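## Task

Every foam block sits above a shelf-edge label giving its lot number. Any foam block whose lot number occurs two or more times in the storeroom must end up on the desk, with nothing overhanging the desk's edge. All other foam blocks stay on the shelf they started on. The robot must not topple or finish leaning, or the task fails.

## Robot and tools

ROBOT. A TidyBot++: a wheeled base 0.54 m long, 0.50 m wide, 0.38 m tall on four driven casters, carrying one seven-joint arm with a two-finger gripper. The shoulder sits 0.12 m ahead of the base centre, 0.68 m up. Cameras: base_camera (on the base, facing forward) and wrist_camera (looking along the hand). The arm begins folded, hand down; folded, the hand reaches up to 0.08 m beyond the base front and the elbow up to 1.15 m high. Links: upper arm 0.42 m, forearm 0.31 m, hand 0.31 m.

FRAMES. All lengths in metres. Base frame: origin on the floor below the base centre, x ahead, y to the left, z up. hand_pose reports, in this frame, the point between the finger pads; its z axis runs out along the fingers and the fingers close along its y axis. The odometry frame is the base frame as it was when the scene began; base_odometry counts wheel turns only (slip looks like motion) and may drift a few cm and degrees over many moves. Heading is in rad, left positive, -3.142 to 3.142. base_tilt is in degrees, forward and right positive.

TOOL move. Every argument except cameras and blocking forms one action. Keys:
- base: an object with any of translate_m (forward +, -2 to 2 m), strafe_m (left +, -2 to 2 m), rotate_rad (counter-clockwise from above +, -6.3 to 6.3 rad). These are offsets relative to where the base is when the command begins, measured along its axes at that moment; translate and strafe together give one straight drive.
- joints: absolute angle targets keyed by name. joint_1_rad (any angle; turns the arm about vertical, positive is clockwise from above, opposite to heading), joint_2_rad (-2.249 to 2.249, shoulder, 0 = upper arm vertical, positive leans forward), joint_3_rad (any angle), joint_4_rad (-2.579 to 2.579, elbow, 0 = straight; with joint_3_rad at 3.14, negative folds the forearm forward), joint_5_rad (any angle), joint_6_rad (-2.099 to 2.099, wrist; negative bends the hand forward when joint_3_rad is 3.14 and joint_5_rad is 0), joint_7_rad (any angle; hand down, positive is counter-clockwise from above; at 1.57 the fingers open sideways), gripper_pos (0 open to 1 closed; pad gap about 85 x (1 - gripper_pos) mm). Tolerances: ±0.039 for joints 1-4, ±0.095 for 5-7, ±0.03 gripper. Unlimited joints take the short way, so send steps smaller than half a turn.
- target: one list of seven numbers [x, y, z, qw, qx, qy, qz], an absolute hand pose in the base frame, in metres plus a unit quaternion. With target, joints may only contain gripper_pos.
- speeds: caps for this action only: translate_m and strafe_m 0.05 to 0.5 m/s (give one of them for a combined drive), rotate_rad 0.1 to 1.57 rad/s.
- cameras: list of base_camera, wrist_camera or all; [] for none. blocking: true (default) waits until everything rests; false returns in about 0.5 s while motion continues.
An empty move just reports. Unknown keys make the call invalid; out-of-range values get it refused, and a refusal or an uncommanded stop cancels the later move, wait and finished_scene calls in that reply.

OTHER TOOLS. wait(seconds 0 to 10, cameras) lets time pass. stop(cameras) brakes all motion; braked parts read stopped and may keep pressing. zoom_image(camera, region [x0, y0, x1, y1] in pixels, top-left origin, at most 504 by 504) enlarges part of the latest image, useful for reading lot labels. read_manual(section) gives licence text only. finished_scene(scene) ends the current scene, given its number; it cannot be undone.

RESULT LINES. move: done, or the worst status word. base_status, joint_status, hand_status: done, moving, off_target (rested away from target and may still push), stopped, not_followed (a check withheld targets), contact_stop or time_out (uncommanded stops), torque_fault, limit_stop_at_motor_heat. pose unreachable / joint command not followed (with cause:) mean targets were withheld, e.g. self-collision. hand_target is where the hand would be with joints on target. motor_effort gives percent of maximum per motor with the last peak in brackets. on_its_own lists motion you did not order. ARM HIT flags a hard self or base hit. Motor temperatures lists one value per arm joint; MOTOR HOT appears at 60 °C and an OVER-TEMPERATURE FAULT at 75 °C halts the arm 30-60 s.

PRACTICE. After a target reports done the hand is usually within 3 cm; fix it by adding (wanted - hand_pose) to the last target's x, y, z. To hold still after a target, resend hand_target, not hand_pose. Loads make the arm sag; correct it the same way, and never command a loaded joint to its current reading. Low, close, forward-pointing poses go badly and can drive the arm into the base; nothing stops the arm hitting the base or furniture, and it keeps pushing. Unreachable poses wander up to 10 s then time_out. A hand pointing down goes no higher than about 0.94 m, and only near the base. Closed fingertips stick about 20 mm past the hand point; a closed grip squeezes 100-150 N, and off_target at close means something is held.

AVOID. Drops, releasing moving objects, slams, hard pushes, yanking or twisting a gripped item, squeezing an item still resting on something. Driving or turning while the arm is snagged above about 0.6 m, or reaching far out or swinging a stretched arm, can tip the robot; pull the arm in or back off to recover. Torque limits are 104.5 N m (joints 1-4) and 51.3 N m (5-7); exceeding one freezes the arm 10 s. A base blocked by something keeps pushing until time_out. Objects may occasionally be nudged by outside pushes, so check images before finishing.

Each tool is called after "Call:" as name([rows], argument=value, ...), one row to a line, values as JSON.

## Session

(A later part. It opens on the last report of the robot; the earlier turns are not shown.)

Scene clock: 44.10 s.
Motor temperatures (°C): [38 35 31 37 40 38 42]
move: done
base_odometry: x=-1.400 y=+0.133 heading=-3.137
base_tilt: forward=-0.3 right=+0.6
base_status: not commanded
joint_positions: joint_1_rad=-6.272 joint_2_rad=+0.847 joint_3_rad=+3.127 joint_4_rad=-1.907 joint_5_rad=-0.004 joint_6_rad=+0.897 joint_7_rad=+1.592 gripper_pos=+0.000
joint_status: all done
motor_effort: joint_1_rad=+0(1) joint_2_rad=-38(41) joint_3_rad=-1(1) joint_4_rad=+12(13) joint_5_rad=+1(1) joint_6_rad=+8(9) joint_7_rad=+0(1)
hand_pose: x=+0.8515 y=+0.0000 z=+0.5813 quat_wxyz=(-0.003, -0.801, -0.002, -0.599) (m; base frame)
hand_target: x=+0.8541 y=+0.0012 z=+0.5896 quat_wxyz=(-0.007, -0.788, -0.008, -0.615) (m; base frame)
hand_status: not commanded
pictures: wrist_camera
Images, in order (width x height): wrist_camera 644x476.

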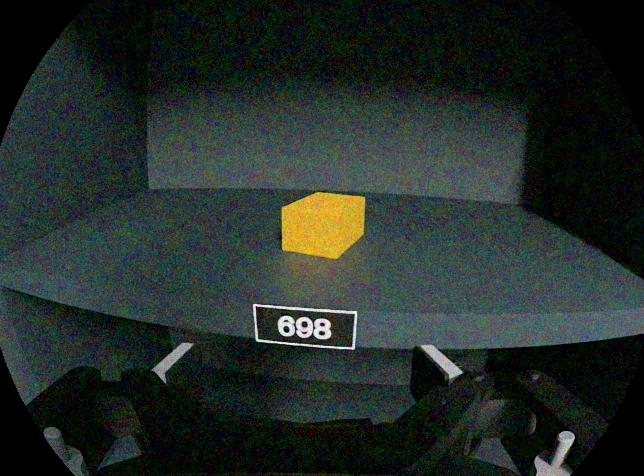

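Call:
move(base={"translate_m":0.17}, cameras=["wrist_camera"])

Scene clock: 45.90 s.
Motor temperatures (°C): [38 35 31 37 40 38 42]
move: done
base_odometry: x=-1.571 y=+0.133 heading=-3.138
base_tilt: forward=-0.3 right=+0.6
base_status: done
joint_positions: joint_1_rad=-6.272 joint_2_rad=+0.847 joint_3_rad=+3.128 joint_4_rad=-1.907 joint_5_rad=-0.004 joint_6_rad=+0.899 joint_7_rad=+1.592 gripper_pos=+0.000
joint_status: not commanded
motor_effort: joint_1_rad=+0(3) joint_2_rad=-38(42) joint_3_rad=-1(2) joint_4_rad=+12(13) joint_5_rad=+1(2) joint_6_rad=+8(10) joint_7_rad=+0(1)
hand_pose: x=+0.8518 y=-0.0001 z=+0.5822 quat_wxyz=(-0.003, -0.800, -0.002, -0.600) (m; base frame)
hand_target: x=+0.8541 y=+0.0012 z=+0.5896 quat_wxyz=(-0.007, -0.788, -0.008, -0.615) (m; base frame)
hand_status: not commanded
pictures: wrist_camera
Images, in order (width x height): wrist_camera 644x476.

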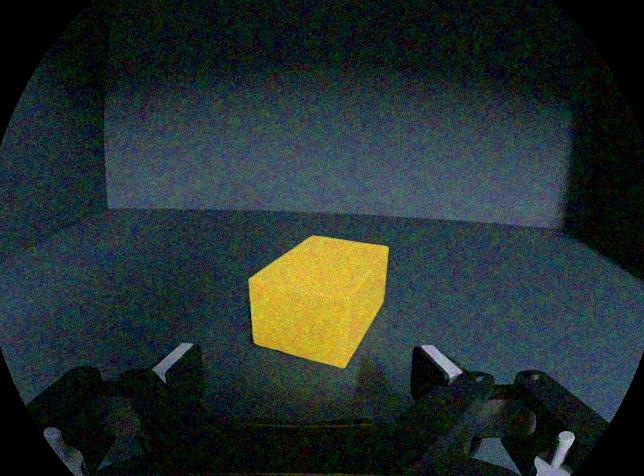

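Call:
move(base={"translate_m":0.09,"strafe_m":-0.006}, speeds={"translate_m":0.15}, cameras=["wrist_camera"])

Call:
move(joints={"gripper_pos":0.6}, cameras=["wrist_camera"])

Scene clock: 47.33 s.
Motor temperatures (°C): [38 35 31 37 40 38 42]
move: done
base_odometry: x=-1.661 y=+0.138 heading=-3.137
base_tilt: forward=-0.3 right=+0.6
base_status: done
joint_positions: joint_1_rad=-6.273 joint_2_rad=+0.847 joint_3_rad=+3.128 joint_4_rad=-1.907 joint_5_rad=-0.004 joint_6_rad=+0.899 joint_7_rad=+1.592 gripper_pos=+0.000
joint_status: not commanded
motor_effort: joint_1_rad=-1(4) joint_2_rad=-38(40) joint_3_rad=-1(2) joint_4_rad=+12(13) joint_5_rad=+1(2) joint_6_rad=+8(9) joint_7_rad=+0(1)
hand_pose: x=+0.8519 y=+0.0000 z=+0.5824 quat_wxyz=(-0.003, -0.800, -0.003, -0.600) (m; base frame)
hand_target: x=+0.8541 y=+0.0012 z=+0.5896 quat_wxyz=(-0.007, -0.788, -0.008, -0.615) (m; base frame)
hand_status: not commanded
pictures: wrist_camera
Images, in order (width x height): wrist_camera 644x476.

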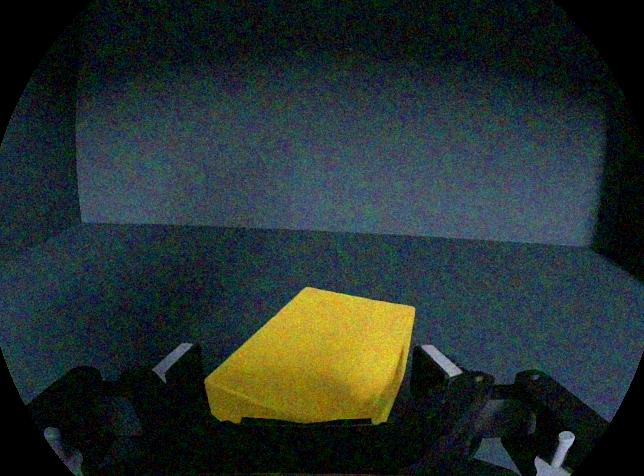

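Scene clock: 48.20 s.
Motor temperatures (°C): [38 35 31 37 40 38 42]
move: off_target
base_odometry: x=-1.661 y=+0.138 heading=-3.137
base_tilt: forward=-0.3 right=+0.6
base_status: not commanded
joint_positions: joint_1_rad=-6.273 joint_2_rad=+0.846 joint_3_rad=+3.128 joint_4_rad=-1.907 joint_5_rad=-0.004 joint_6_rad=+0.902 joint_7_rad=+1.592 gripper_pos=+0.314
joint_status: gripper_pos off_target (ended at +0.314, target +0.600)
motor_effort: joint_1_rad=-1(1) joint_2_rad=-39(39) joint_3_rad=-1(1) joint_4_rad=+11(12) joint_5_rad=+1(1) joint_6_rad=+9(10) joint_7_rad=+0(1)
hand_pose: x=+0.8522 y=+0.0000 z=+0.5840 quat_wxyz=(-0.003, -0.799, -0.003, -0.602) (m; base frame)
hand_target: x=+0.8541 y=+0.0012 z=+0.5896 quat_wxyz=(-0.007, -0.788, -0.008, -0.615) (m; base frame)
hand_status: not commanded
pictures: wrist_camera
Images, in order (width x height): wrist_camera 644x476.

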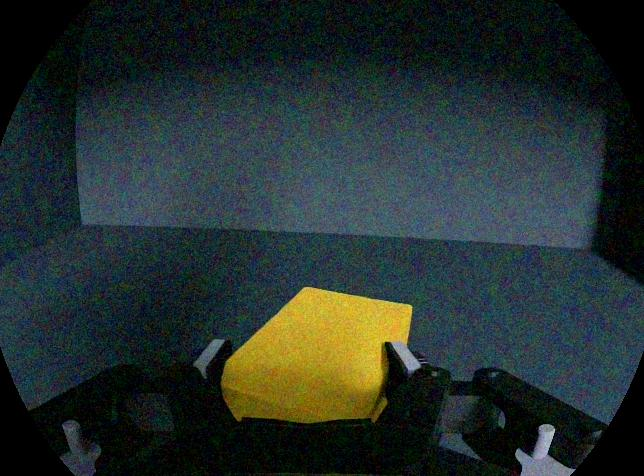

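Call:
move(joints={"joint_2_rad":0.77,"gripper_pos":0.65}, cameras=["wrist_camera"])

Call:
move(base={"translate_m":-0.6}, speeds={"translate_m":0.35})

Scene clock: 49.37 s.
Motor temperatures (°C): [38 35 31 37 40 38 42]
move: off_target
base_odometry: x=-1.661 y=+0.138 heading=-3.137
base_tilt: forward=-0.3 right=+0.6
base_status: not commanded
joint_positions: joint_1_rad=-6.273 joint_2_rad=+0.757 joint_3_rad=+3.128 joint_4_rad=-1.907 joint_5_rad=-0.004 joint_6_rad=+0.905 joint_7_rad=+1.592 gripper_pos=+0.314
joint_status: gripper_pos off_target (ended at +0.314, target +0.650); the others done
motor_effort: joint_1_rad=-1(1) joint_2_rad=-37(41) joint_3_rad=-1(1) joint_4_rad=+13(14) joint_5_rad=+1(1) joint_6_rad=+9(10) joint_7_rad=+0(1)
hand_pose: x=+0.8582 y=-0.0001 z=+0.6501 quat_wxyz=(-0.004, -0.771, -0.003, -0.637) (m; base frame)
hand_target: x=+0.8593 y=+0.0012 z=+0.6531 quat_wxyz=(-0.007, -0.761, -0.008, -0.649) (m; base frame)
hand_status: not commanded
pictures: wrist_camera
Images, in order (width x height): wrist_camera 644x476.

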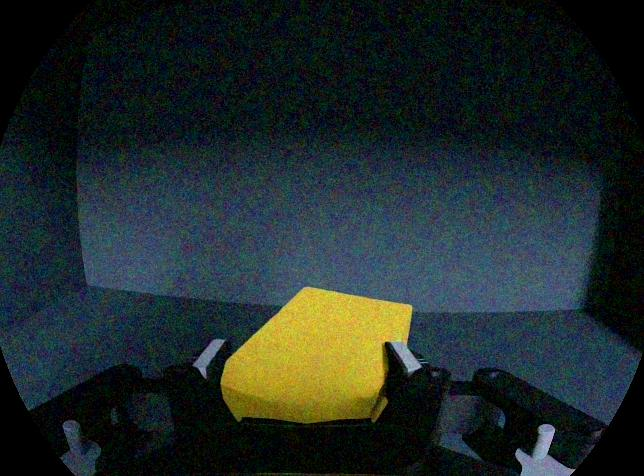

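Scene clock: 52.23 s.
Motor temperatures (°C): [38 36 31 37 40 38 42]
move: done
base_odometry: x=-1.061 y=+0.141 heading=-3.137
base_tilt: forward=-0.3 right=+0.6
base_status: done
joint_positions: joint_1_rad=-6.274 joint_2_rad=+0.757 joint_3_rad=+3.129 joint_4_rad=-1.907 joint_5_rad=-0.004 joint_6_rad=+0.905 joint_7_rad=+1.592 gripper_pos=+0.314
joint_status: not commanded
motor_effort: joint_1_rad=-1(2) joint_2_rad=-38(41) joint_3_rad=-1(2) joint_4_rad=+13(15) joint_5_rad=+1(1) joint_6_rad=+9(10) joint_7_rad=+0(1)
hand_pose: x=+0.8582 y=+0.0005 z=+0.6503 quat_wxyz=(-0.004, -0.770, -0.003, -0.637) (m; base frame)
hand_target: x=+0.8593 y=+0.0012 z=+0.6531 quat_wxyz=(-0.007, -0.761, -0.008, -0.649) (m; base frame)
hand_status: not commanded
pictures: base_camera, wrist_camera
Images, in order (width x height): base_camera 644x364, wrist_camera 644x476.

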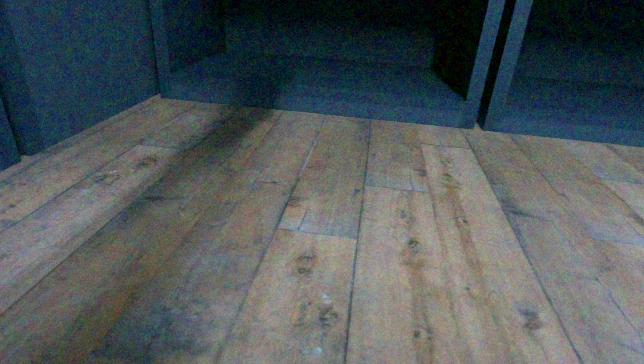

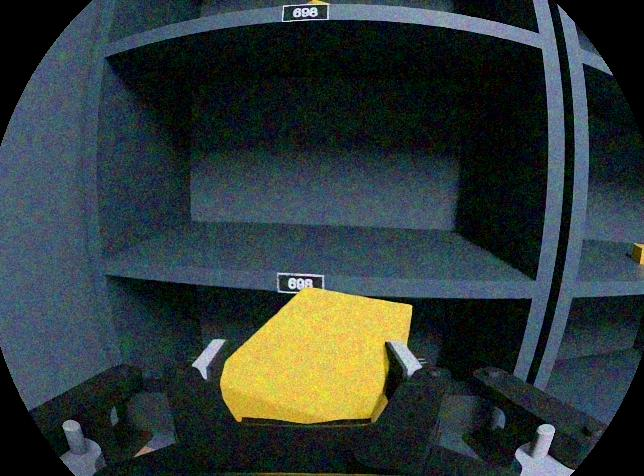

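Call:
move(joints={"joint_2_rad":-0.37,"joint_4_rad":-2.5,"joint_6_rad":0.45}, cameras=[])

Call:
move(base={"rotate_rad":-1.575}, cameras=["wrist_camera"])

Call:
move(base={"strafe_m":-0.9})

Scene clock: 55.07 s.
Motor temperatures (°C): [38 36 31 37 40 38 42]
move: done
base_odometry: x=-1.061 y=+0.141 heading=-3.137
base_tilt: forward=-0.3 right=+0.6
base_status: not commanded
joint_positions: joint_1_rad=-6.274 joint_2_rad=-0.360 joint_3_rad=+3.129 joint_4_rad=-2.471 joint_5_rad=-0.004 joint_6_rad=+0.499 joint_7_rad=+1.592 gripper_pos=+0.314
joint_status: all done
motor_effort: joint_1_rad=-1(1) joint_2_rad=-6(40) joint_3_rad=+1(1) joint_4_rad=+20(21) joint_5_rad=+1(1) joint_6_rad=+9(11) joint_7_rad=+0(1)
hand_pose: x=+0.5514 y=+0.0027 z=+0.9012 quat_wxyz=(-0.007, -0.721, -0.008, -0.692) (m; base frame)
hand_target: x=+0.5428 y=+0.0013 z=+0.8734 quat_wxyz=(-0.007, -0.745, -0.008, -0.667) (m; base frame)
hand_status: not commanded
pictures: none
No camera images: "cameras" was empty.

Scene clock: 57.37 s.
Motor temperatures (°C): [38 36 31 37 40 38 42]
move: done
base_odometry: x=-1.061 y=+0.141 heading=+1.572
base_tilt: forward=-0.3 right=+0.6
base_status: done
joint_positions: joint_1_rad=-6.274 joint_2_rad=-0.360 joint_3_rad=+3.135 joint_4_rad=-2.471 joint_5_rad=-0.004 joint_6_rad=+0.497 joint_7_rad=+1.592 gripper_pos=+0.314
joint_status: not commanded
motor_effort: joint_1_rad=-1(2) joint_2_rad=-6(8) joint_3_rad=+1(2) joint_4_rad=+21(22) joint_5_rad=+1(1) joint_6_rad=+9(10) joint_7_rad=+0(1)
hand_pose: x=+0.5515 y=-0.0001 z=+0.9004 quat_wxyz=(-0.009, -0.722, -0.005, -0.691) (m; base frame)
hand_target: x=+0.5428 y=+0.0013 z=+0.8734 quat_wxyz=(-0.007, -0.745, -0.008, -0.667) (m; base frame)
hand_status: not commanded
pictures: wrist_camera
Images, in order (width x height): wrist_camera 644x476.

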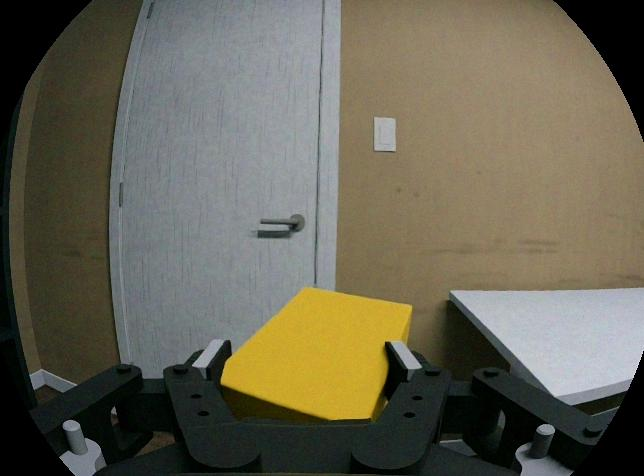

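Scene clock: 60.57 s.
Motor temperatures (°C): [38 36 31 37 40 38 42]
move: done
base_odometry: x=-0.161 y=+0.142 heading=+1.571
base_tilt: forward=-0.3 right=+0.6
base_status: done
joint_positions: joint_1_rad=-6.274 joint_2_rad=-0.360 joint_3_rad=+3.136 joint_4_rad=-2.471 joint_5_rad=-0.004 joint_6_rad=+0.496 joint_7_rad=+1.592 gripper_pos=+0.314
joint_status: not commanded
motor_effort: joint_1_rad=+0(1) joint_2_rad=-7(8) joint_3_rad=+1(3) joint_4_rad=+20(22) joint_5_rad=+1(1) joint_6_rad=+9(10) joint_7_rad=+0(1)
hand_pose: x=+0.5515 y=-0.0003 z=+0.9002 quat_wxyz=(-0.009, -0.723, -0.005, -0.691) (m; base frame)
hand_target: x=+0.5428 y=+0.0013 z=+0.8734 quat_wxyz=(-0.007, -0.745, -0.008, -0.667) (m; base frame)
hand_status: not commanded
pictures: base_camera, wrist_camera
Images, in order (width x height): base_camera 644x364, wrist_camera 644x476.

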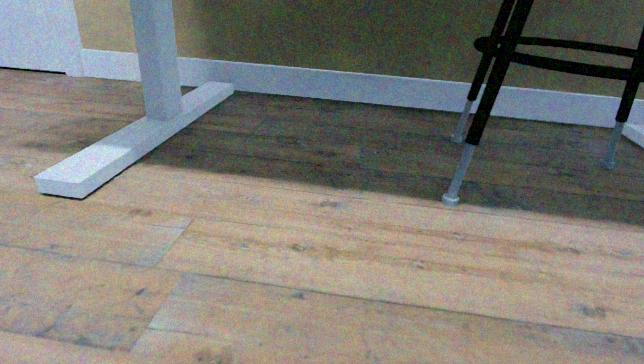

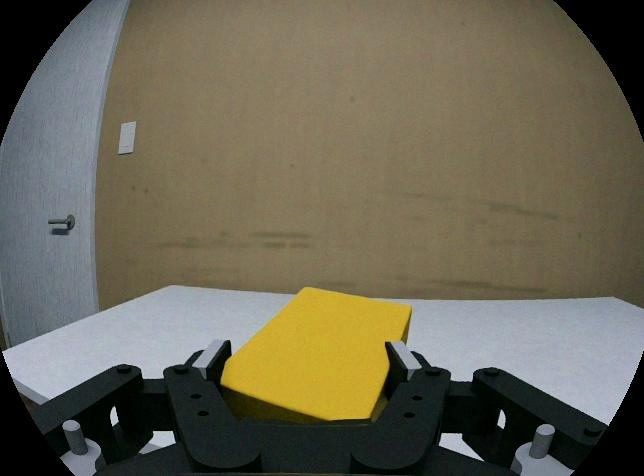

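Call:
move(joints={"joint_2_rad":0.185,"joint_4_rad":-2.01,"joint_6_rad":0.34})

Scene clock: 63.23 s.
Motor temperatures (°C): [38 36 31 37 40 38 42]
move: done
base_odometry: x=-0.161 y=+0.142 heading=+1.571
base_tilt: forward=-0.3 right=+0.6
base_status: not commanded
joint_positions: joint_1_rad=-6.274 joint_2_rad=+0.167 joint_3_rad=+3.136 joint_4_rad=-2.028 joint_5_rad=-0.004 joint_6_rad=+0.388 joint_7_rad=+1.592 gripper_pos=+0.314
joint_status: all done
motor_effort: joint_1_rad=+0(1) joint_2_rad=-24(26) joint_3_rad=+0(1) joint_4_rad=+19(22) joint_5_rad=+1(1) joint_6_rad=+8(10) joint_7_rad=-1(1)
hand_pose: x=+0.7466 y=-0.0012 z=+0.8404 quat_wxyz=(-0.006, -0.785, -0.005, -0.619) (m; base frame)
hand_target: x=+0.7503 y=+0.0012 z=+0.8244 quat_wxyz=(-0.006, -0.800, -0.008, -0.600) (m; base frame)
hand_status: not commanded
pictures: base_camera, wrist_camera
Images, in order (width x height): base_camera 644x364, wrist_camera 644x476.

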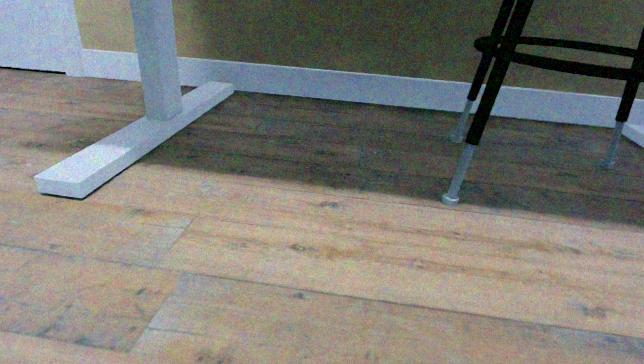

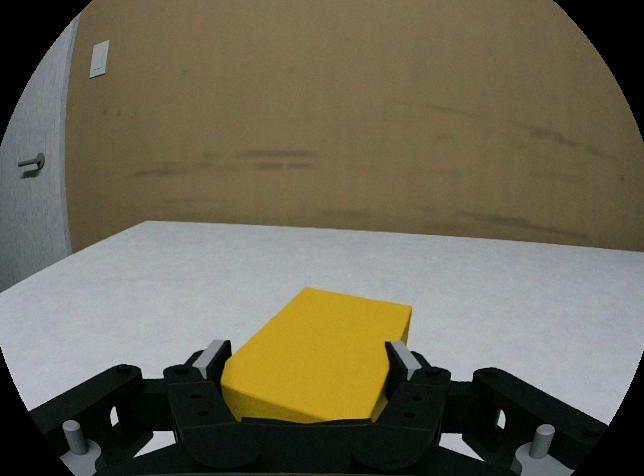

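Call:
move(base={"translate_m":0.1}, joints={"joint_2_rad":0.245,"joint_6_rad":0.40}, cameras=[])

Call:
move(joints={"joint_2_rad":0.29,"joint_6_rad":0.445}, cameras=["wrist_camera"])

Call:
move(joints={"joint_2_rad":0.32,"joint_6_rad":0.475}, cameras=["wrist_camera"])

Scene clock: 64.70 s.
Motor temperatures (°C): [38 36 31 37 40 38 42]
move: done
base_odometry: x=-0.160 y=+0.242 heading=+1.571
base_tilt: forward=-0.3 right=+0.6
base_status: done
joint_positions: joint_1_rad=-6.274 joint_2_rad=+0.232 joint_3_rad=+3.136 joint_4_rad=-2.022 joint_5_rad=-0.004 joint_6_rad=+0.388 joint_7_rad=+1.592 gripper_pos=+0.314
joint_status: all done
motor_effort: joint_1_rad=+0(1) joint_2_rad=-27(29) joint_3_rad=+0(1) joint_4_rad=+19(21) joint_5_rad=+1(1) joint_6_rad=+8(10) joint_7_rad=+0(0)
hand_pose: x=+0.7572 y=-0.0013 z=+0.8022 quat_wxyz=(-0.006, -0.803, -0.005, -0.595) (m; base frame)
hand_target: x=+0.7635 y=+0.0012 z=+0.8040 quat_wxyz=(-0.006, -0.800, -0.008, -0.600) (m; base frame)
hand_status: not commanded
pictures: none
No camera images: "cameras" was empty.

Scene clock: 65.50 s.
Motor temperatures (°C): [38 36 31 37 40 38 42]
move: done
base_odometry: x=-0.160 y=+0.242 heading=+1.571
base_tilt: forward=-0.3 right=+0.6
base_status: not commanded
joint_positions: joint_1_rad=-6.274 joint_2_rad=+0.270 joint_3_rad=+3.136 joint_4_rad=-2.022 joint_5_rad=-0.004 joint_6_rad=+0.405 joint_7_rad=+1.592 gripper_pos=+0.314
joint_status: all done
motor_effort: joint_1_rad=-1(1) joint_2_rad=-27(29) joint_3_rad=+0(0) joint_4_rad=+18(19) joint_5_rad=+1(1) joint_6_rad=+9(9) joint_7_rad=+0(1)
hand_pose: x=+0.7631 y=-0.0014 z=+0.7831 quat_wxyz=(-0.006, -0.809, -0.005, -0.587) (m; base frame)
hand_target: x=+0.7726 y=+0.0012 z=+0.7883 quat_wxyz=(-0.006, -0.800, -0.008, -0.600) (m; base frame)
hand_status: not commanded
pictures: wrist_camera
Images, in order (width x height): wrist_camera 644x476.

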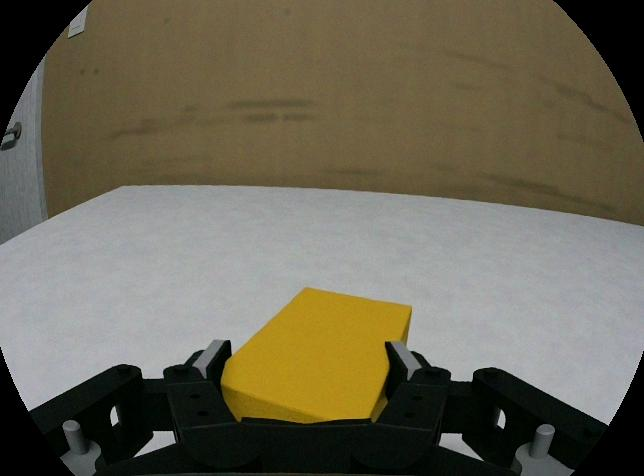

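Scene clock: 66.20 s.
Motor temperatures (°C): [38 36 31 37 40 38 42]
move: done
base_odometry: x=-0.160 y=+0.242 heading=+1.571
base_tilt: forward=-0.3 right=+0.6
base_status: not commanded
joint_positions: joint_1_rad=-6.274 joint_2_rad=+0.297 joint_3_rad=+3.136 joint_4_rad=-2.022 joint_5_rad=-0.004 joint_6_rad=+0.427 joint_7_rad=+1.592 gripper_pos=+0.314
joint_status: all done
motor_effort: joint_1_rad=-1(1) joint_2_rad=-26(29) joint_3_rad=+0(0) joint_4_rad=+17(19) joint_5_rad=+1(1) joint_6_rad=+8(9) joint_7_rad=+0(0)
hand_pose: x=+0.7678 y=-0.0015 z=+0.7724 quat_wxyz=(-0.006, -0.811, -0.005, -0.585) (m; base frame)
hand_target: x=+0.7782 y=+0.0012 z=+0.7775 quat_wxyz=(-0.006, -0.800, -0.008, -0.600) (m; base frame)
hand_status: not commanded
pictures: wrist_camera
Images, in order (width x height): wrist_camera 644x476.

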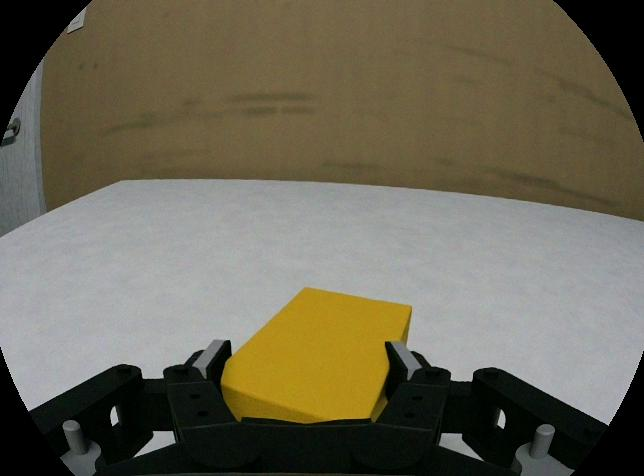

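Call:
move(joints={"joint_2_rad":0.35,"joint_6_rad":0.535}, cameras=[])

Call:
move(joints={"joint_2_rad":0.38,"joint_6_rad":0.565}, cameras=[])

Call:
move(joints={"joint_2_rad":0.41,"joint_6_rad":0.595}, cameras=["wrist_camera"])

Scene clock: 67.07 s.
Motor temperatures (°C): [38 36 31 37 40 38 42]
move: done
base_odometry: x=-0.160 y=+0.242 heading=+1.571
base_tilt: forward=-0.3 right=+0.6
base_status: not commanded
joint_positions: joint_1_rad=-6.274 joint_2_rad=+0.326 joint_3_rad=+3.136 joint_4_rad=-2.022 joint_5_rad=-0.004 joint_6_rad=+0.485 joint_7_rad=+1.592 gripper_pos=+0.314
joint_status: all done
motor_effort: joint_1_rad=+0(1) joint_2_rad=-27(30) joint_3_rad=+0(0) joint_4_rad=+18(18) joint_5_rad=+1(1) joint_6_rad=+8(10) joint_7_rad=+0(1)
hand_pose: x=+0.7759 y=-0.0016 z=+0.7701 quat_wxyz=(-0.006, -0.803, -0.004, -0.596) (m; base frame)
hand_target: x=+0.7860 y=+0.0012 z=+0.7757 quat_wxyz=(-0.006, -0.791, -0.008, -0.612) (m; base frame)
hand_status: not commanded
pictures: none
No camera images: "cameras" was empty.

Scene clock: 67.73 s.
Motor temperatures (°C): [38 36 31 37 40 38 42]
move: done
base_odometry: x=-0.160 y=+0.242 heading=+1.571
base_tilt: forward=-0.3 right=+0.6
base_status: not commanded
joint_positions: joint_1_rad=-6.274 joint_2_rad=+0.342 joint_3_rad=+3.136 joint_4_rad=-2.022 joint_5_rad=-0.004 joint_6_rad=+0.519 joint_7_rad=+1.592 gripper_pos=+0.314
joint_status: all done
motor_effort: joint_1_rad=+0(1) joint_2_rad=-27(28) joint_3_rad=+0(0) joint_4_rad=+17(18) joint_5_rad=+1(1) joint_6_rad=+8(9) joint_7_rad=+0(0)
hand_pose: x=+0.7803 y=-0.0017 z=+0.7696 quat_wxyz=(-0.006, -0.797, -0.004, -0.604) (m; base frame)
hand_target: x=+0.7910 y=+0.0012 z=+0.7646 quat_wxyz=(-0.006, -0.791, -0.008, -0.612) (m; base frame)
hand_status: not commanded
pictures: none
No camera images: "cameras" was empty.

Scene clock: 68.40 s.
Motor temperatures (°C): [38 36 31 37 40 38 42]
move: off_target
base_odometry: x=-0.160 y=+0.242 heading=+1.571
base_tilt: forward=-0.3 right=+0.6
base_status: not commanded
joint_positions: joint_1_rad=-6.274 joint_2_rad=+0.361 joint_3_rad=+3.136 joint_4_rad=-2.020 joint_5_rad=-0.004 joint_6_rad=+0.556 joint_7_rad=+1.592 gripper_pos=+0.314
joint_status: joint_2_rad off_target (ended at +0.361, target +0.410); the others done
motor_effort: joint_1_rad=+0(0) joint_2_rad=-25(27) joint_3_rad=+0(1) joint_4_rad=+16(17) joint_5_rad=+0(1) joint_6_rad=+7(8) joint_7_rad=+0(0)
hand_pose: x=+0.7853 y=-0.0018 z=+0.7694 quat_wxyz=(-0.006, -0.791, -0.004, -0.612) (m; base frame)
hand_target: x=+0.7957 y=+0.0012 z=+0.7534 quat_wxyz=(-0.006, -0.791, -0.008, -0.612) (m; base frame)
hand_status: not commanded
pictures: wrist_camera
Images, in order (width x height): wrist_camera 644x476.

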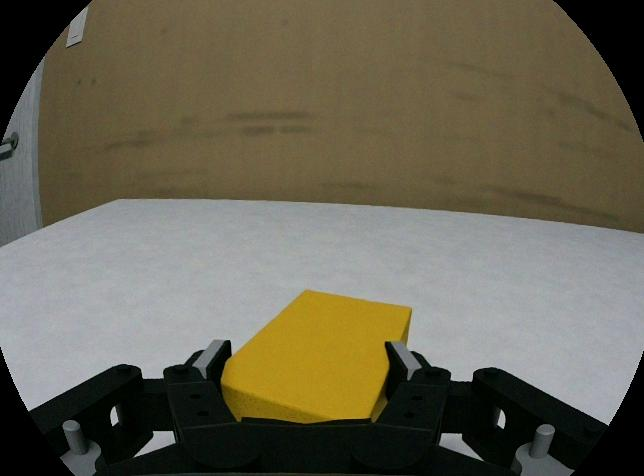

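Call:
move(joints={"joint_2_rad":0.38,"joint_6_rad":0.60}, cameras=[])

Call:
move(joints={"gripper_pos":0.0}, cameras=["wrist_camera"])

Call:
move(base={"translate_m":-0.35}, cameras=["wrist_camera"])

Scene clock: 69.23 s.
Motor temperatures (°C): [38 36 31 37 40 38 42]
move: done
base_odometry: x=-0.160 y=+0.242 heading=+1.571
base_tilt: forward=-0.3 right=+0.6
base_status: not commanded
joint_positions: joint_1_rad=-6.274 joint_2_rad=+0.360 joint_3_rad=+3.136 joint_4_rad=-2.020 joint_5_rad=-0.004 joint_6_rad=+0.556 joint_7_rad=+1.592 gripper_pos=+0.314
joint_status: all done
motor_effort: joint_1_rad=+0(1) joint_2_rad=-29(30) joint_3_rad=+0(0) joint_4_rad=+17(17) joint_5_rad=+0(1) joint_6_rad=+9(9) joint_7_rad=+0(1)
hand_pose: x=+0.7855 y=-0.0018 z=+0.7699 quat_wxyz=(-0.006, -0.791, -0.004, -0.612) (m; base frame)
hand_target: x=+0.7936 y=+0.0012 z=+0.7752 quat_wxyz=(-0.007, -0.780, -0.008, -0.626) (m; base frame)
hand_status: not commanded
pictures: none
No camera images: "cameras" was empty.

Scene clock: 70.13 s.
Motor temperatures (°C): [38 36 31 37 40 38 42]
move: done
base_odometry: x=-0.160 y=+0.242 heading=+1.571
base_tilt: forward=-0.3 right=+0.6
base_status: not commanded
joint_positions: joint_1_rad=-6.274 joint_2_rad=+0.360 joint_3_rad=+3.136 joint_4_rad=-2.020 joint_5_rad=-0.004 joint_6_rad=+0.556 joint_7_rad=+1.592 gripper_pos=+0.000
joint_status: all done
motor_effort: joint_1_rad=+0(1) joint_2_rad=-29(30) joint_3_rad=+0(0) joint_4_rad=+17(18) joint_5_rad=+1(1) joint_6_rad=+9(9) joint_7_rad=+0(1)
hand_pose: x=+0.7855 y=-0.0018 z=+0.7699 quat_wxyz=(-0.006, -0.791, -0.004, -0.612) (m; base frame)
hand_target: x=+0.7936 y=+0.0012 z=+0.7752 quat_wxyz=(-0.007, -0.780, -0.008, -0.626) (m; base frame)
hand_status: not commanded
pictures: wrist_camera
Images, in order (width x height): wrist_camera 644x476.

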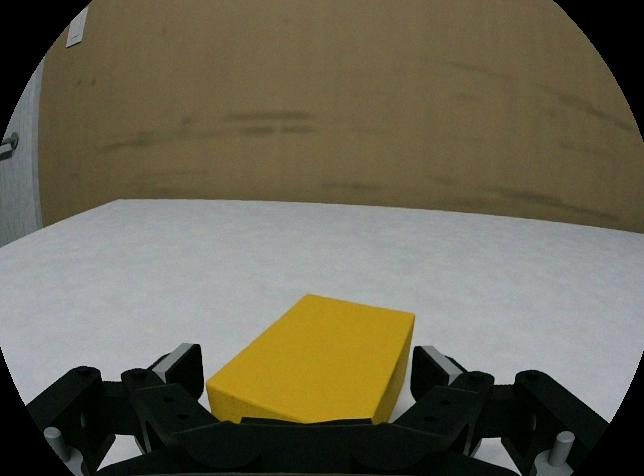

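Scene clock: 72.27 s.
Motor temperatures (°C): [38 36 31 37 40 38 42]
move: done
base_odometry: x=-0.160 y=-0.108 heading=+1.571
base_tilt: forward=-0.3 right=+0.6
base_status: done
joint_positions: joint_1_rad=-6.275 joint_2_rad=+0.363 joint_3_rad=+3.136 joint_4_rad=-2.017 joint_5_rad=-0.004 joint_6_rad=+0.556 joint_7_rad=+1.592 gripper_pos=+0.000
joint_status: not commanded
motor_effort: joint_1_rad=+0(3) joint_2_rad=-29(33) joint_3_rad=+0(2) joint_4_rad=+17(19) joint_5_rad=+1(1) joint_6_rad=+8(9) joint_7_rad=-1(1)
hand_pose: x=+0.7865 y=-0.0015 z=+0.7696 quat_wxyz=(-0.006, -0.791, -0.004, -0.612) (m; base frame)
hand_target: x=+0.7936 y=+0.0012 z=+0.7752 quat_wxyz=(-0.007, -0.780, -0.008, -0.626) (m; base frame)
hand_status: not commanded
pictures: wrist_camera
Images, in order (width x height): wrist_camera 644x476.

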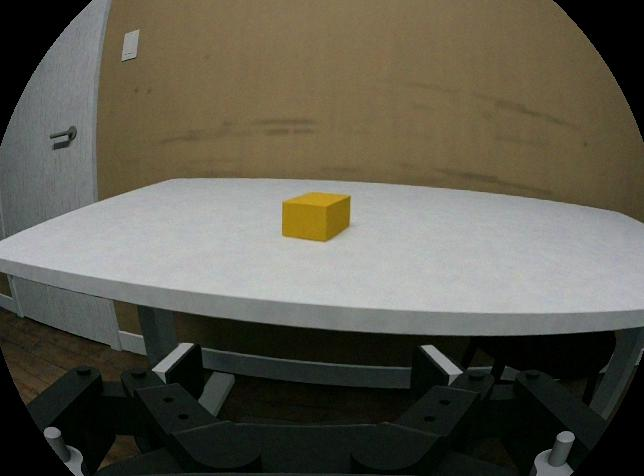

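Call:
move(base={"strafe_m":0.94}, joints={"joint_2_rad":0.101,"joint_4_rad":-1.486,"joint_6_rad":-0.08}, cameras=[])

Call:
move(base={"rotate_rad":1.575}, cameras=[])

Call:
move(base={"strafe_m":-0.27,"translate_m":0.3}, cameras=["wrist_camera"])

Scene clock: 76.03 s.
Motor temperatures (°C): [38 36 31 37 40 38 42]
move: done
base_odometry: x=-1.100 y=-0.108 heading=+1.572
base_tilt: forward=-0.3 right=+0.6
base_status: done
joint_positions: joint_1_rad=-6.277 joint_2_rad=+0.095 joint_3_rad=+3.137 joint_4_rad=-1.496 joint_5_rad=-0.004 joint_6_rad=-0.032 joint_7_rad=+1.592 gripper_pos=+0.000
joint_status: all done
motor_effort: joint_1_rad=+0(3) joint_2_rad=-25(32) joint_3_rad=+0(2) joint_4_rad=+23(23) joint_5_rad=+1(1) joint_6_rad=+8(10) joint_7_rad=+0(1)
hand_pose: x=+0.7839 y=+0.0003 z=+1.0783 quat_wxyz=(-0.006, -0.725, -0.005, -0.689) (m; base frame)
hand_target: x=+0.7856 y=+0.0012 z=+1.0654 quat_wxyz=(-0.007, -0.740, -0.008, -0.672) (m; base frame)
hand_status: not commanded
pictures: none
No camera images: "cameras" was empty.

Scene clock: 78.43 s.
Motor temperatures (°C): [38 36 31 37 40 38 42]
move: done
base_odometry: x=-1.100 y=-0.108 heading=-3.137
base_tilt: forward=-0.3 right=+0.6
base_status: done
joint_positions: joint_1_rad=-6.289 joint_2_rad=+0.095 joint_3_rad=+3.135 joint_4_rad=-1.496 joint_5_rad=-0.004 joint_6_rad=-0.032 joint_7_rad=+1.592 gripper_pos=+0.000
joint_status: not commanded
motor_effort: joint_1_rad=+0(3) joint_2_rad=-24(29) joint_3_rad=+0(3) joint_4_rad=+23(24) joint_5_rad=+1(1) joint_6_rad=+8(9) joint_7_rad=+0(1)
hand_pose: x=+0.7839 y=+0.0093 z=+1.0780 quat_wxyz=(-0.001, -0.725, -0.010, -0.688) (m; base frame)
hand_target: x=+0.7856 y=+0.0012 z=+1.0654 quat_wxyz=(-0.007, -0.740, -0.008, -0.672) (m; base frame)
hand_status: not commanded
pictures: none
No camera images: "cameras" was empty.

Scene clock: 80.47 s.
Motor temperatures (°C): [38 36 31 37 40 38 42]
move: done
base_odometry: x=-1.402 y=+0.160 heading=-3.137
base_tilt: forward=-0.3 right=+0.6
base_status: done
joint_positions: joint_1_rad=-6.286 joint_2_rad=+0.095 joint_3_rad=+3.140 joint_4_rad=-1.496 joint_5_rad=-0.004 joint_6_rad=-0.036 joint_7_rad=+1.592 gripper_pos=+0.000
joint_status: not commanded
motor_effort: joint_1_rad=+0(3) joint_2_rad=-25(29) joint_3_rad=+0(3) joint_4_rad=+23(24) joint_5_rad=+1(1) joint_6_rad=+9(10) joint_7_rad=+0(1)
hand_pose: x=+0.7842 y=+0.0043 z=+1.0769 quat_wxyz=(-0.004, -0.727, -0.008, -0.687) (m; base frame)
hand_target: x=+0.7856 y=+0.0012 z=+1.0654 quat_wxyz=(-0.007, -0.740, -0.008, -0.672) (m; base frame)
hand_status: not commanded
pictures: wrist_camera
Images, in order (width x height): wrist_camera 644x476.

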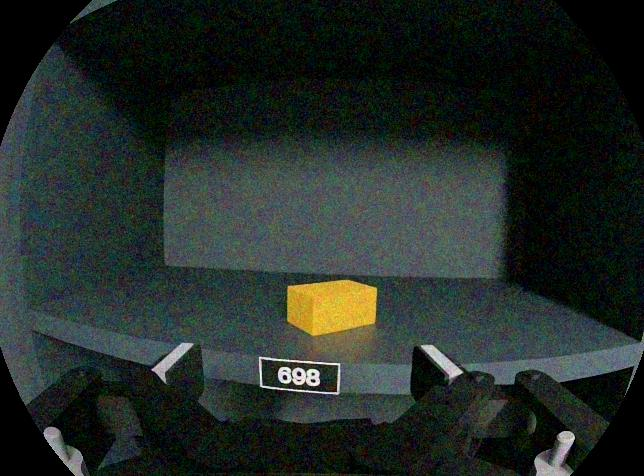

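Call:
move(base={"translate_m":0.11,"strafe_m":-0.439}, cameras=[])

Call:
move(base={"rotate_rad":0.454}, cameras=[])

Call:
move(base={"translate_m":0.05,"strafe_m":-0.044}, joints={"joint_2_rad":0.11,"joint_6_rad":-0.01}, cameras=["wrist_camera"])

Scene clock: 83.57 s.
Motor temperatures (°C): [38 36 31 37 40 38 42]
move: done
base_odometry: x=-1.514 y=+0.599 heading=-3.136
base_tilt: forward=-0.3 right=+0.6
base_status: done
joint_positions: joint_1_rad=-6.289 joint_2_rad=+0.086 joint_3_rad=+3.135 joint_4_rad=-1.495 joint_5_rad=-0.004 joint_6_rad=-0.049 joint_7_rad=+1.592 gripper_pos=+0.000
joint_status: not commanded
motor_effort: joint_1_rad=+1(5) joint_2_rad=-23(27) joint_3_rad=+1(6) joint_4_rad=+24(28) joint_5_rad=+1(2) joint_6_rad=+10(12) joint_7_rad=+0(1)
hand_pose: x=+0.7800 y=+0.0096 z=+1.0794 quat_wxyz=(-0.001, -0.728, -0.011, -0.686) (m; base frame)
hand_target: x=+0.7856 y=+0.0012 z=+1.0654 quat_wxyz=(-0.007, -0.740, -0.008, -0.672) (m; base frame)
hand_status: not commanded
pictures: none
No camera images: "cameras" was empty.

Scene clock: 85.03 s.
Motor temperatures (°C): [38 36 31 37 40 38 42]
move: done
base_odometry: x=-1.514 y=+0.599 heading=-2.683
base_tilt: forward=-0.3 right=+0.6
base_status: done
joint_positions: joint_1_rad=-6.290 joint_2_rad=+0.086 joint_3_rad=+3.135 joint_4_rad=-1.495 joint_5_rad=-0.004 joint_6_rad=-0.049 joint_7_rad=+1.592 gripper_pos=+0.000
joint_status: not commanded
motor_effort: joint_1_rad=-1(4) joint_2_rad=-25(26) joint_3_rad=+0(4) joint_4_rad=+23(24) joint_5_rad=+1(1) joint_6_rad=+8(10) joint_7_rad=+0(1)
hand_pose: x=+0.7802 y=+0.0099 z=+1.0792 quat_wxyz=(-0.001, -0.728, -0.011, -0.686) (m; base frame)
hand_target: x=+0.7856 y=+0.0012 z=+1.0654 quat_wxyz=(-0.007, -0.740, -0.008, -0.672) (m; base frame)
hand_status: not commanded
pictures: none
No camera images: "cameras" was empty.

Scene clock: 86.13 s.
Motor temperatures (°C): [38 36 31 37 40 38 42]
move: done
base_odometry: x=-1.578 y=+0.616 heading=-2.682
base_tilt: forward=-0.3 right=+0.6
base_status: done
joint_positions: joint_1_rad=-6.290 joint_2_rad=+0.098 joint_3_rad=+3.136 joint_4_rad=-1.494 joint_5_rad=-0.004 joint_6_rad=-0.011 joint_7_rad=+1.592 gripper_pos=+0.000
joint_status: all done
motor_effort: joint_1_rad=+0(2) joint_2_rad=-25(28) joint_3_rad=+0(2) joint_4_rad=+23(25) joint_5_rad=+1(1) joint_6_rad=+9(10) joint_7_rad=+0(1)
hand_pose: x=+0.7854 y=+0.0091 z=+1.0839 quat_wxyz=(-0.001, -0.718, -0.010, -0.696) (m; base frame)
hand_target: x=+0.7906 y=+0.0012 z=+1.0811 quat_wxyz=(-0.007, -0.719, -0.008, -0.695) (m; base frame)
hand_status: not commanded
pictures: wrist_camera
Images, in order (width x height): wrist_camera 644x476.

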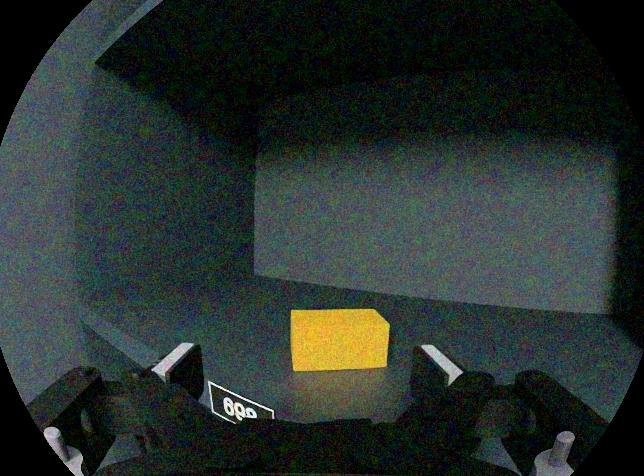

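Call:
move(base={"translate_m":0.085,"strafe_m":-0.02}, joints={"joint_6_rad":-0.08}, cameras=["wrist_camera"])

Scene clock: 87.77 s.
Motor temperatures (°C): [38 36 31 37 40 38 42]
move: done
base_odometry: x=-1.663 y=+0.596 heading=-2.682
base_tilt: forward=-0.3 right=+0.6
base_status: done
joint_positions: joint_1_rad=-6.289 joint_2_rad=+0.102 joint_3_rad=+3.136 joint_4_rad=-1.493 joint_5_rad=-0.004 joint_6_rad=-0.066 joint_7_rad=+1.592 gripper_pos=+0.000
joint_status: all done
motor_effort: joint_1_rad=+0(3) joint_2_rad=-25(29) joint_3_rad=+0(3) joint_4_rad=+21(24) joint_5_rad=+1(1) joint_6_rad=+9(10) joint_7_rad=+0(1)
hand_pose: x=+0.7859 y=+0.0092 z=+1.0649 quat_wxyz=(-0.001, -0.738, -0.010, -0.675) (m; base frame)
hand_target: x=+0.7890 y=+0.0012 z=+1.0594 quat_wxyz=(-0.007, -0.743, -0.008, -0.669) (m; base frame)
hand_status: not commanded
pictures: wrist_camera
Images, in order (width x height): wrist_camera 644x476.

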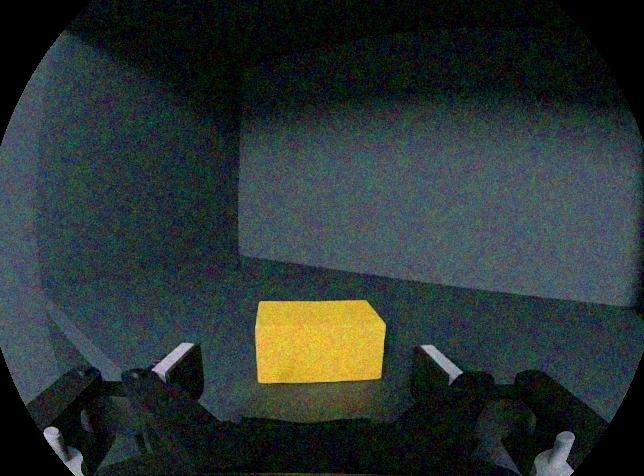

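Call:
move(base={"translate_m":0.05,"strafe_m":-0.005}, joints={"joint_2_rad":0.13,"joint_6_rad":-0.06}, cameras=["wrist_camera"])

Scene clock: 89.07 s.
Motor temperatures (°C): [38 36 30 37 40 38 42]
move: done
base_odometry: x=-1.711 y=+0.579 heading=-2.683
base_tilt: forward=-0.3 right=+0.6
base_status: done
joint_positions: joint_1_rad=-6.289 joint_2_rad=+0.118 joint_3_rad=+3.136 joint_4_rad=-1.493 joint_5_rad=-0.004 joint_6_rad=-0.066 joint_7_rad=+1.592 gripper_pos=+0.000
joint_status: all done
motor_effort: joint_1_rad=+0(2) joint_2_rad=-26(29) joint_3_rad=+0(1) joint_4_rad=+22(23) joint_5_rad=+1(1) joint_6_rad=+8(10) joint_7_rad=+0(1)
hand_pose: x=+0.7922 y=+0.0092 z=+1.0538 quat_wxyz=(-0.001, -0.744, -0.010, -0.668) (m; base frame)
hand_target: x=+0.7972 y=+0.0012 z=+1.0521 quat_wxyz=(-0.007, -0.743, -0.008, -0.669) (m; base frame)
hand_status: not commanded
pictures: wrist_camera
Images, in order (width x height): wrist_camera 644x476.

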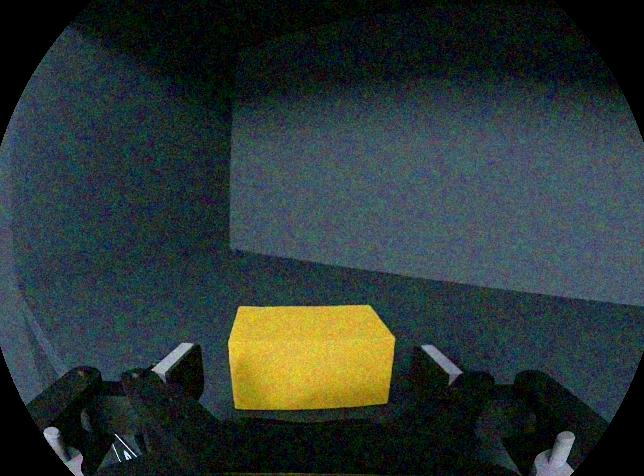

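Call:
move(base={"translate_m":0.06}, speeds={"translate_m":0.1}, cameras=["wrist_camera"])

Call:
move(joints={"gripper_pos":0.45}, cameras=["wrist_camera"])

Scene clock: 90.40 s.
Motor temperatures (°C): [38 36 30 37 40 38 42]
move: done
base_odometry: x=-1.765 y=+0.553 heading=-2.683
base_tilt: forward=-0.3 right=+0.6
base_status: done
joint_positions: joint_1_rad=-6.289 joint_2_rad=+0.118 joint_3_rad=+3.136 joint_4_rad=-1.493 joint_5_rad=-0.004 joint_6_rad=-0.066 joint_7_rad=+1.592 gripper_pos=+0.000
joint_status: not commanded
motor_effort: joint_1_rad=+0(2) joint_2_rad=-25(29) joint_3_rad=+0(1) joint_4_rad=+23(23) joint_5_rad=+1(1) joint_6_rad=+9(9) joint_7_rad=+0(1)
hand_pose: x=+0.7920 y=+0.0092 z=+1.0544 quat_wxyz=(-0.001, -0.743, -0.010, -0.669) (m; base frame)
hand_target: x=+0.7972 y=+0.0012 z=+1.0521 quat_wxyz=(-0.007, -0.743, -0.008, -0.669) (m; base frame)
hand_status: not commanded
pictures: wrist_camera
Images, in order (width x height): wrist_camera 644x476.

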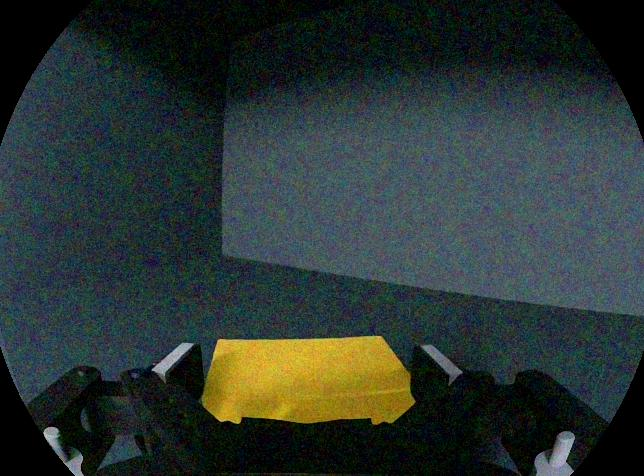

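Scene clock: 91.20 s.
Motor temperatures (°C): [38 36 30 37 40 38 42]
move: done
base_odometry: x=-1.765 y=+0.553 heading=-2.683
base_tilt: forward=-0.3 right=+0.6
base_status: not commanded
joint_positions: joint_1_rad=-6.289 joint_2_rad=+0.118 joint_3_rad=+3.136 joint_4_rad=-1.493 joint_5_rad=-0.004 joint_6_rad=-0.066 joint_7_rad=+1.592 gripper_pos=+0.450
joint_status: all done
motor_effort: joint_1_rad=+0(1) joint_2_rad=-26(27) joint_3_rad=+0(0) joint_4_rad=+23(23) joint_5_rad=+1(1) joint_6_rad=+9(9) joint_7_rad=+0(1)
hand_pose: x=+0.7920 y=+0.0092 z=+1.0544 quat_wxyz=(-0.001, -0.743, -0.010, -0.669) (m; base frame)
hand_target: x=+0.7972 y=+0.0012 z=+1.0521 quat_wxyz=(-0.007, -0.743, -0.008, -0.669) (m; base frame)
hand_status: not commanded
pictures: wrist_camera
Images, in order (width x height): wrist_camera 644x476.

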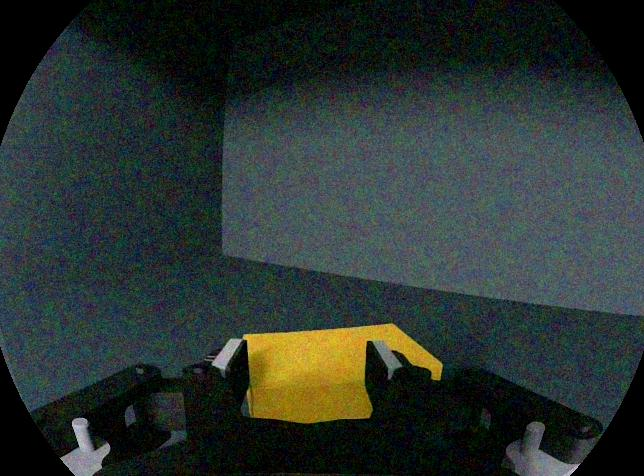

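Call:
move(joints={"gripper_pos":0.0}, cameras=[])

Call:
move(base={"translate_m":-0.07}, cameras=["wrist_camera"])

Scene clock: 92.43 s.
Motor temperatures (°C): [38 36 30 37 40 38 42]
move: done
base_odometry: x=-1.765 y=+0.553 heading=-2.683
base_tilt: forward=-0.3 right=+0.6
base_status: not commanded
joint_positions: joint_1_rad=-6.289 joint_2_rad=+0.118 joint_3_rad=+3.136 joint_4_rad=-1.493 joint_5_rad=-0.004 joint_6_rad=-0.066 joint_7_rad=+1.592 gripper_pos=+0.000
joint_status: all done
motor_effort: joint_1_rad=+0(1) joint_2_rad=-25(27) joint_3_rad=+0(0) joint_4_rad=+23(23) joint_5_rad=+1(1) joint_6_rad=+9(9) joint_7_rad=+0(0)
hand_pose: x=+0.7920 y=+0.0092 z=+1.0544 quat_wxyz=(-0.001, -0.743, -0.010, -0.669) (m; base frame)
hand_target: x=+0.7972 y=+0.0012 z=+1.0521 quat_wxyz=(-0.007, -0.743, -0.008, -0.669) (m; base frame)
hand_status: not commanded
pictures: none
No camera images: "cameras" was empty.

Scene clock: 93.53 s.
Motor temperatures (°C): [38 36 30 37 40 38 42]
move: done
base_odometry: x=-1.702 y=+0.583 heading=-2.683
base_tilt: forward=-0.3 right=+0.6
base_status: done
joint_positions: joint_1_rad=-6.289 joint_2_rad=+0.114 joint_3_rad=+3.136 joint_4_rad=-1.492 joint_5_rad=-0.004 joint_6_rad=-0.066 joint_7_rad=+1.592 gripper_pos=+0.000
joint_status: not commanded
motor_effort: joint_1_rad=+0(3) joint_2_rad=-25(30) joint_3_rad=+0(2) joint_4_rad=+22(23) joint_5_rad=+1(1) joint_6_rad=+8(9) joint_7_rad=+0(1)
hand_pose: x=+0.7906 y=+0.0092 z=+1.0572 quat_wxyz=(-0.001, -0.742, -0.010, -0.670) (m; base frame)
hand_target: x=+0.7972 y=+0.0012 z=+1.0521 quat_wxyz=(-0.007, -0.743, -0.008, -0.669) (m; base frame)
hand_status: not commanded
pictures: wrist_camera
Images, in order (width x height): wrist_camera 644x476.

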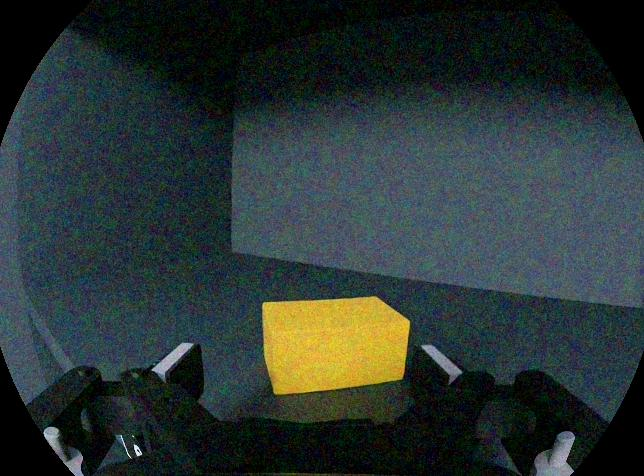

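Call:
move(base={"translate_m":-0.1}, cameras=[])

Call:
move(base={"rotate_rad":0.2}, cameras=[])

Call:
move(base={"strafe_m":-0.177,"translate_m":0.06}, joints={"joint_2_rad":0.16,"joint_6_rad":-0.04}, cameras=["wrist_camera"])

Scene clock: 95.13 s.
Motor temperatures (°C): [38 36 30 37 40 38 42]
move: done
base_odometry: x=-1.612 y=+0.628 heading=-2.683
base_tilt: forward=-0.3 right=+0.6
base_status: done
joint_positions: joint_1_rad=-6.289 joint_2_rad=+0.114 joint_3_rad=+3.136 joint_4_rad=-1.492 joint_5_rad=-0.004 joint_6_rad=-0.066 joint_7_rad=+1.592 gripper_pos=+0.000
joint_status: not commanded
motor_effort: joint_1_rad=-1(2) joint_2_rad=-26(29) joint_3_rad=+0(2) joint_4_rad=+22(24) joint_5_rad=+1(1) joint_6_rad=+9(9) joint_7_rad=+0(1)
hand_pose: x=+0.7907 y=+0.0090 z=+1.0569 quat_wxyz=(-0.001, -0.742, -0.010, -0.670) (m; base frame)
hand_target: x=+0.7972 y=+0.0012 z=+1.0521 quat_wxyz=(-0.007, -0.743, -0.008, -0.669) (m; base frame)
hand_status: not commanded
pictures: none
No camera images: "cameras" was empty.

Scene clock: 96.33 s.
Motor temperatures (°C): [38 36 30 37 40 38 42]
move: done
base_odometry: x=-1.612 y=+0.628 heading=-2.482
base_tilt: forward=-0.3 right=+0.6
base_status: done
joint_positions: joint_1_rad=-6.290 joint_2_rad=+0.114 joint_3_rad=+3.136 joint_4_rad=-1.492 joint_5_rad=-0.004 joint_6_rad=-0.066 joint_7_rad=+1.592 gripper_pos=+0.000
joint_status: not commanded
motor_effort: joint_1_rad=+0(4) joint_2_rad=-26(27) joint_3_rad=+0(4) joint_4_rad=+22(23) joint_5_rad=+1(1) joint_6_rad=+9(10) joint_7_rad=+0(1)
hand_pose: x=+0.7907 y=+0.0095 z=+1.0569 quat_wxyz=(-0.001, -0.742, -0.011, -0.670) (m; base frame)
hand_target: x=+0.7972 y=+0.0012 z=+1.0521 quat_wxyz=(-0.007, -0.743, -0.008, -0.669) (m; base frame)
hand_status: not commanded
pictures: none
No camera images: "cameras" was empty.

Scene clock: 97.83 s.
Motor temperatures (°C): [38 36 30 37 40 38 42]
move: done
base_odometry: x=-1.768 y=+0.731 heading=-2.481
base_tilt: forward=-0.3 right=+0.6
base_status: done
joint_positions: joint_1_rad=-6.282 joint_2_rad=+0.137 joint_3_rad=+3.142 joint_4_rad=-1.492 joint_5_rad=-0.004 joint_6_rad=-0.066 joint_7_rad=+1.592 gripper_pos=+0.000
joint_status: all done
motor_effort: joint_1_rad=-1(4) joint_2_rad=-27(28) joint_3_rad=+0(3) joint_4_rad=+22(24) joint_5_rad=+1(1) joint_6_rad=+9(9) joint_7_rad=+0(1)
hand_pose: x=+0.7990 y=+0.0002 z=+1.0421 quat_wxyz=(-0.006, -0.749, -0.006, -0.662) (m; base frame)
hand_target: x=+0.8087 y=+0.0012 z=+1.0378 quat_wxyz=(-0.007, -0.747, -0.008, -0.665) (m; base frame)
hand_status: not commanded
pictures: wrist_camera
Images, in order (width x height): wrist_camera 644x476.

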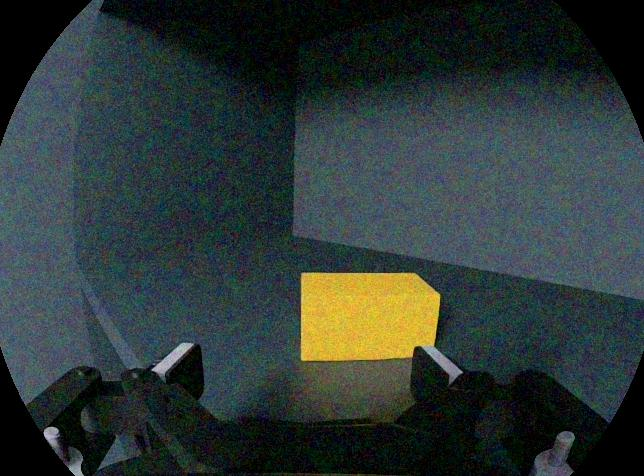

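Call:
move(base={"strafe_m":-0.034,"translate_m":0.03}, cameras=["wrist_camera"])

Scene clock: 99.13 s.
Motor temperatures (°C): [38 36 30 37 40 38 42]
move: done
base_odometry: x=-1.812 y=+0.740 heading=-2.482
base_tilt: forward=-0.3 right=+0.6
base_status: done
joint_positions: joint_1_rad=-6.282 joint_2_rad=+0.144 joint_3_rad=+3.142 joint_4_rad=-1.492 joint_5_rad=-0.004 joint_6_rad=-0.066 joint_7_rad=+1.592 gripper_pos=+0.000
joint_status: not commanded
motor_effort: joint_1_rad=+0(3) joint_2_rad=-27(29) joint_3_rad=+0(3) joint_4_rad=+23(24) joint_5_rad=+1(1) joint_6_rad=+9(9) joint_7_rad=+0(1)
hand_pose: x=+0.8018 y=-0.0002 z=+1.0369 quat_wxyz=(-0.006, -0.752, -0.005, -0.659) (m; base frame)
hand_target: x=+0.8087 y=+0.0012 z=+1.0378 quat_wxyz=(-0.007, -0.747, -0.008, -0.665) (m; base frame)
hand_status: not commanded
pictures: wrist_camera
Images, in order (width x height): wrist_camera 644x476.

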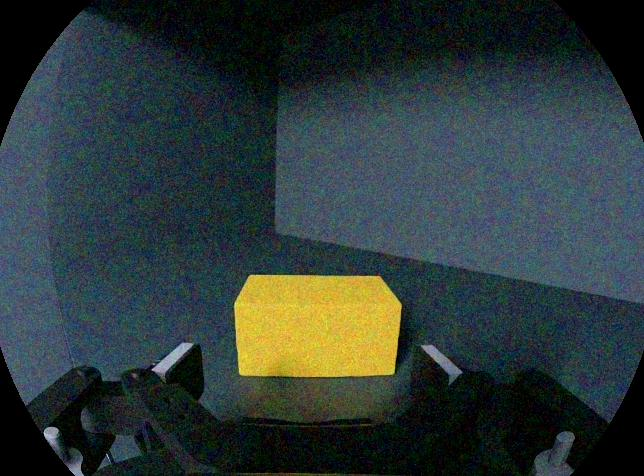

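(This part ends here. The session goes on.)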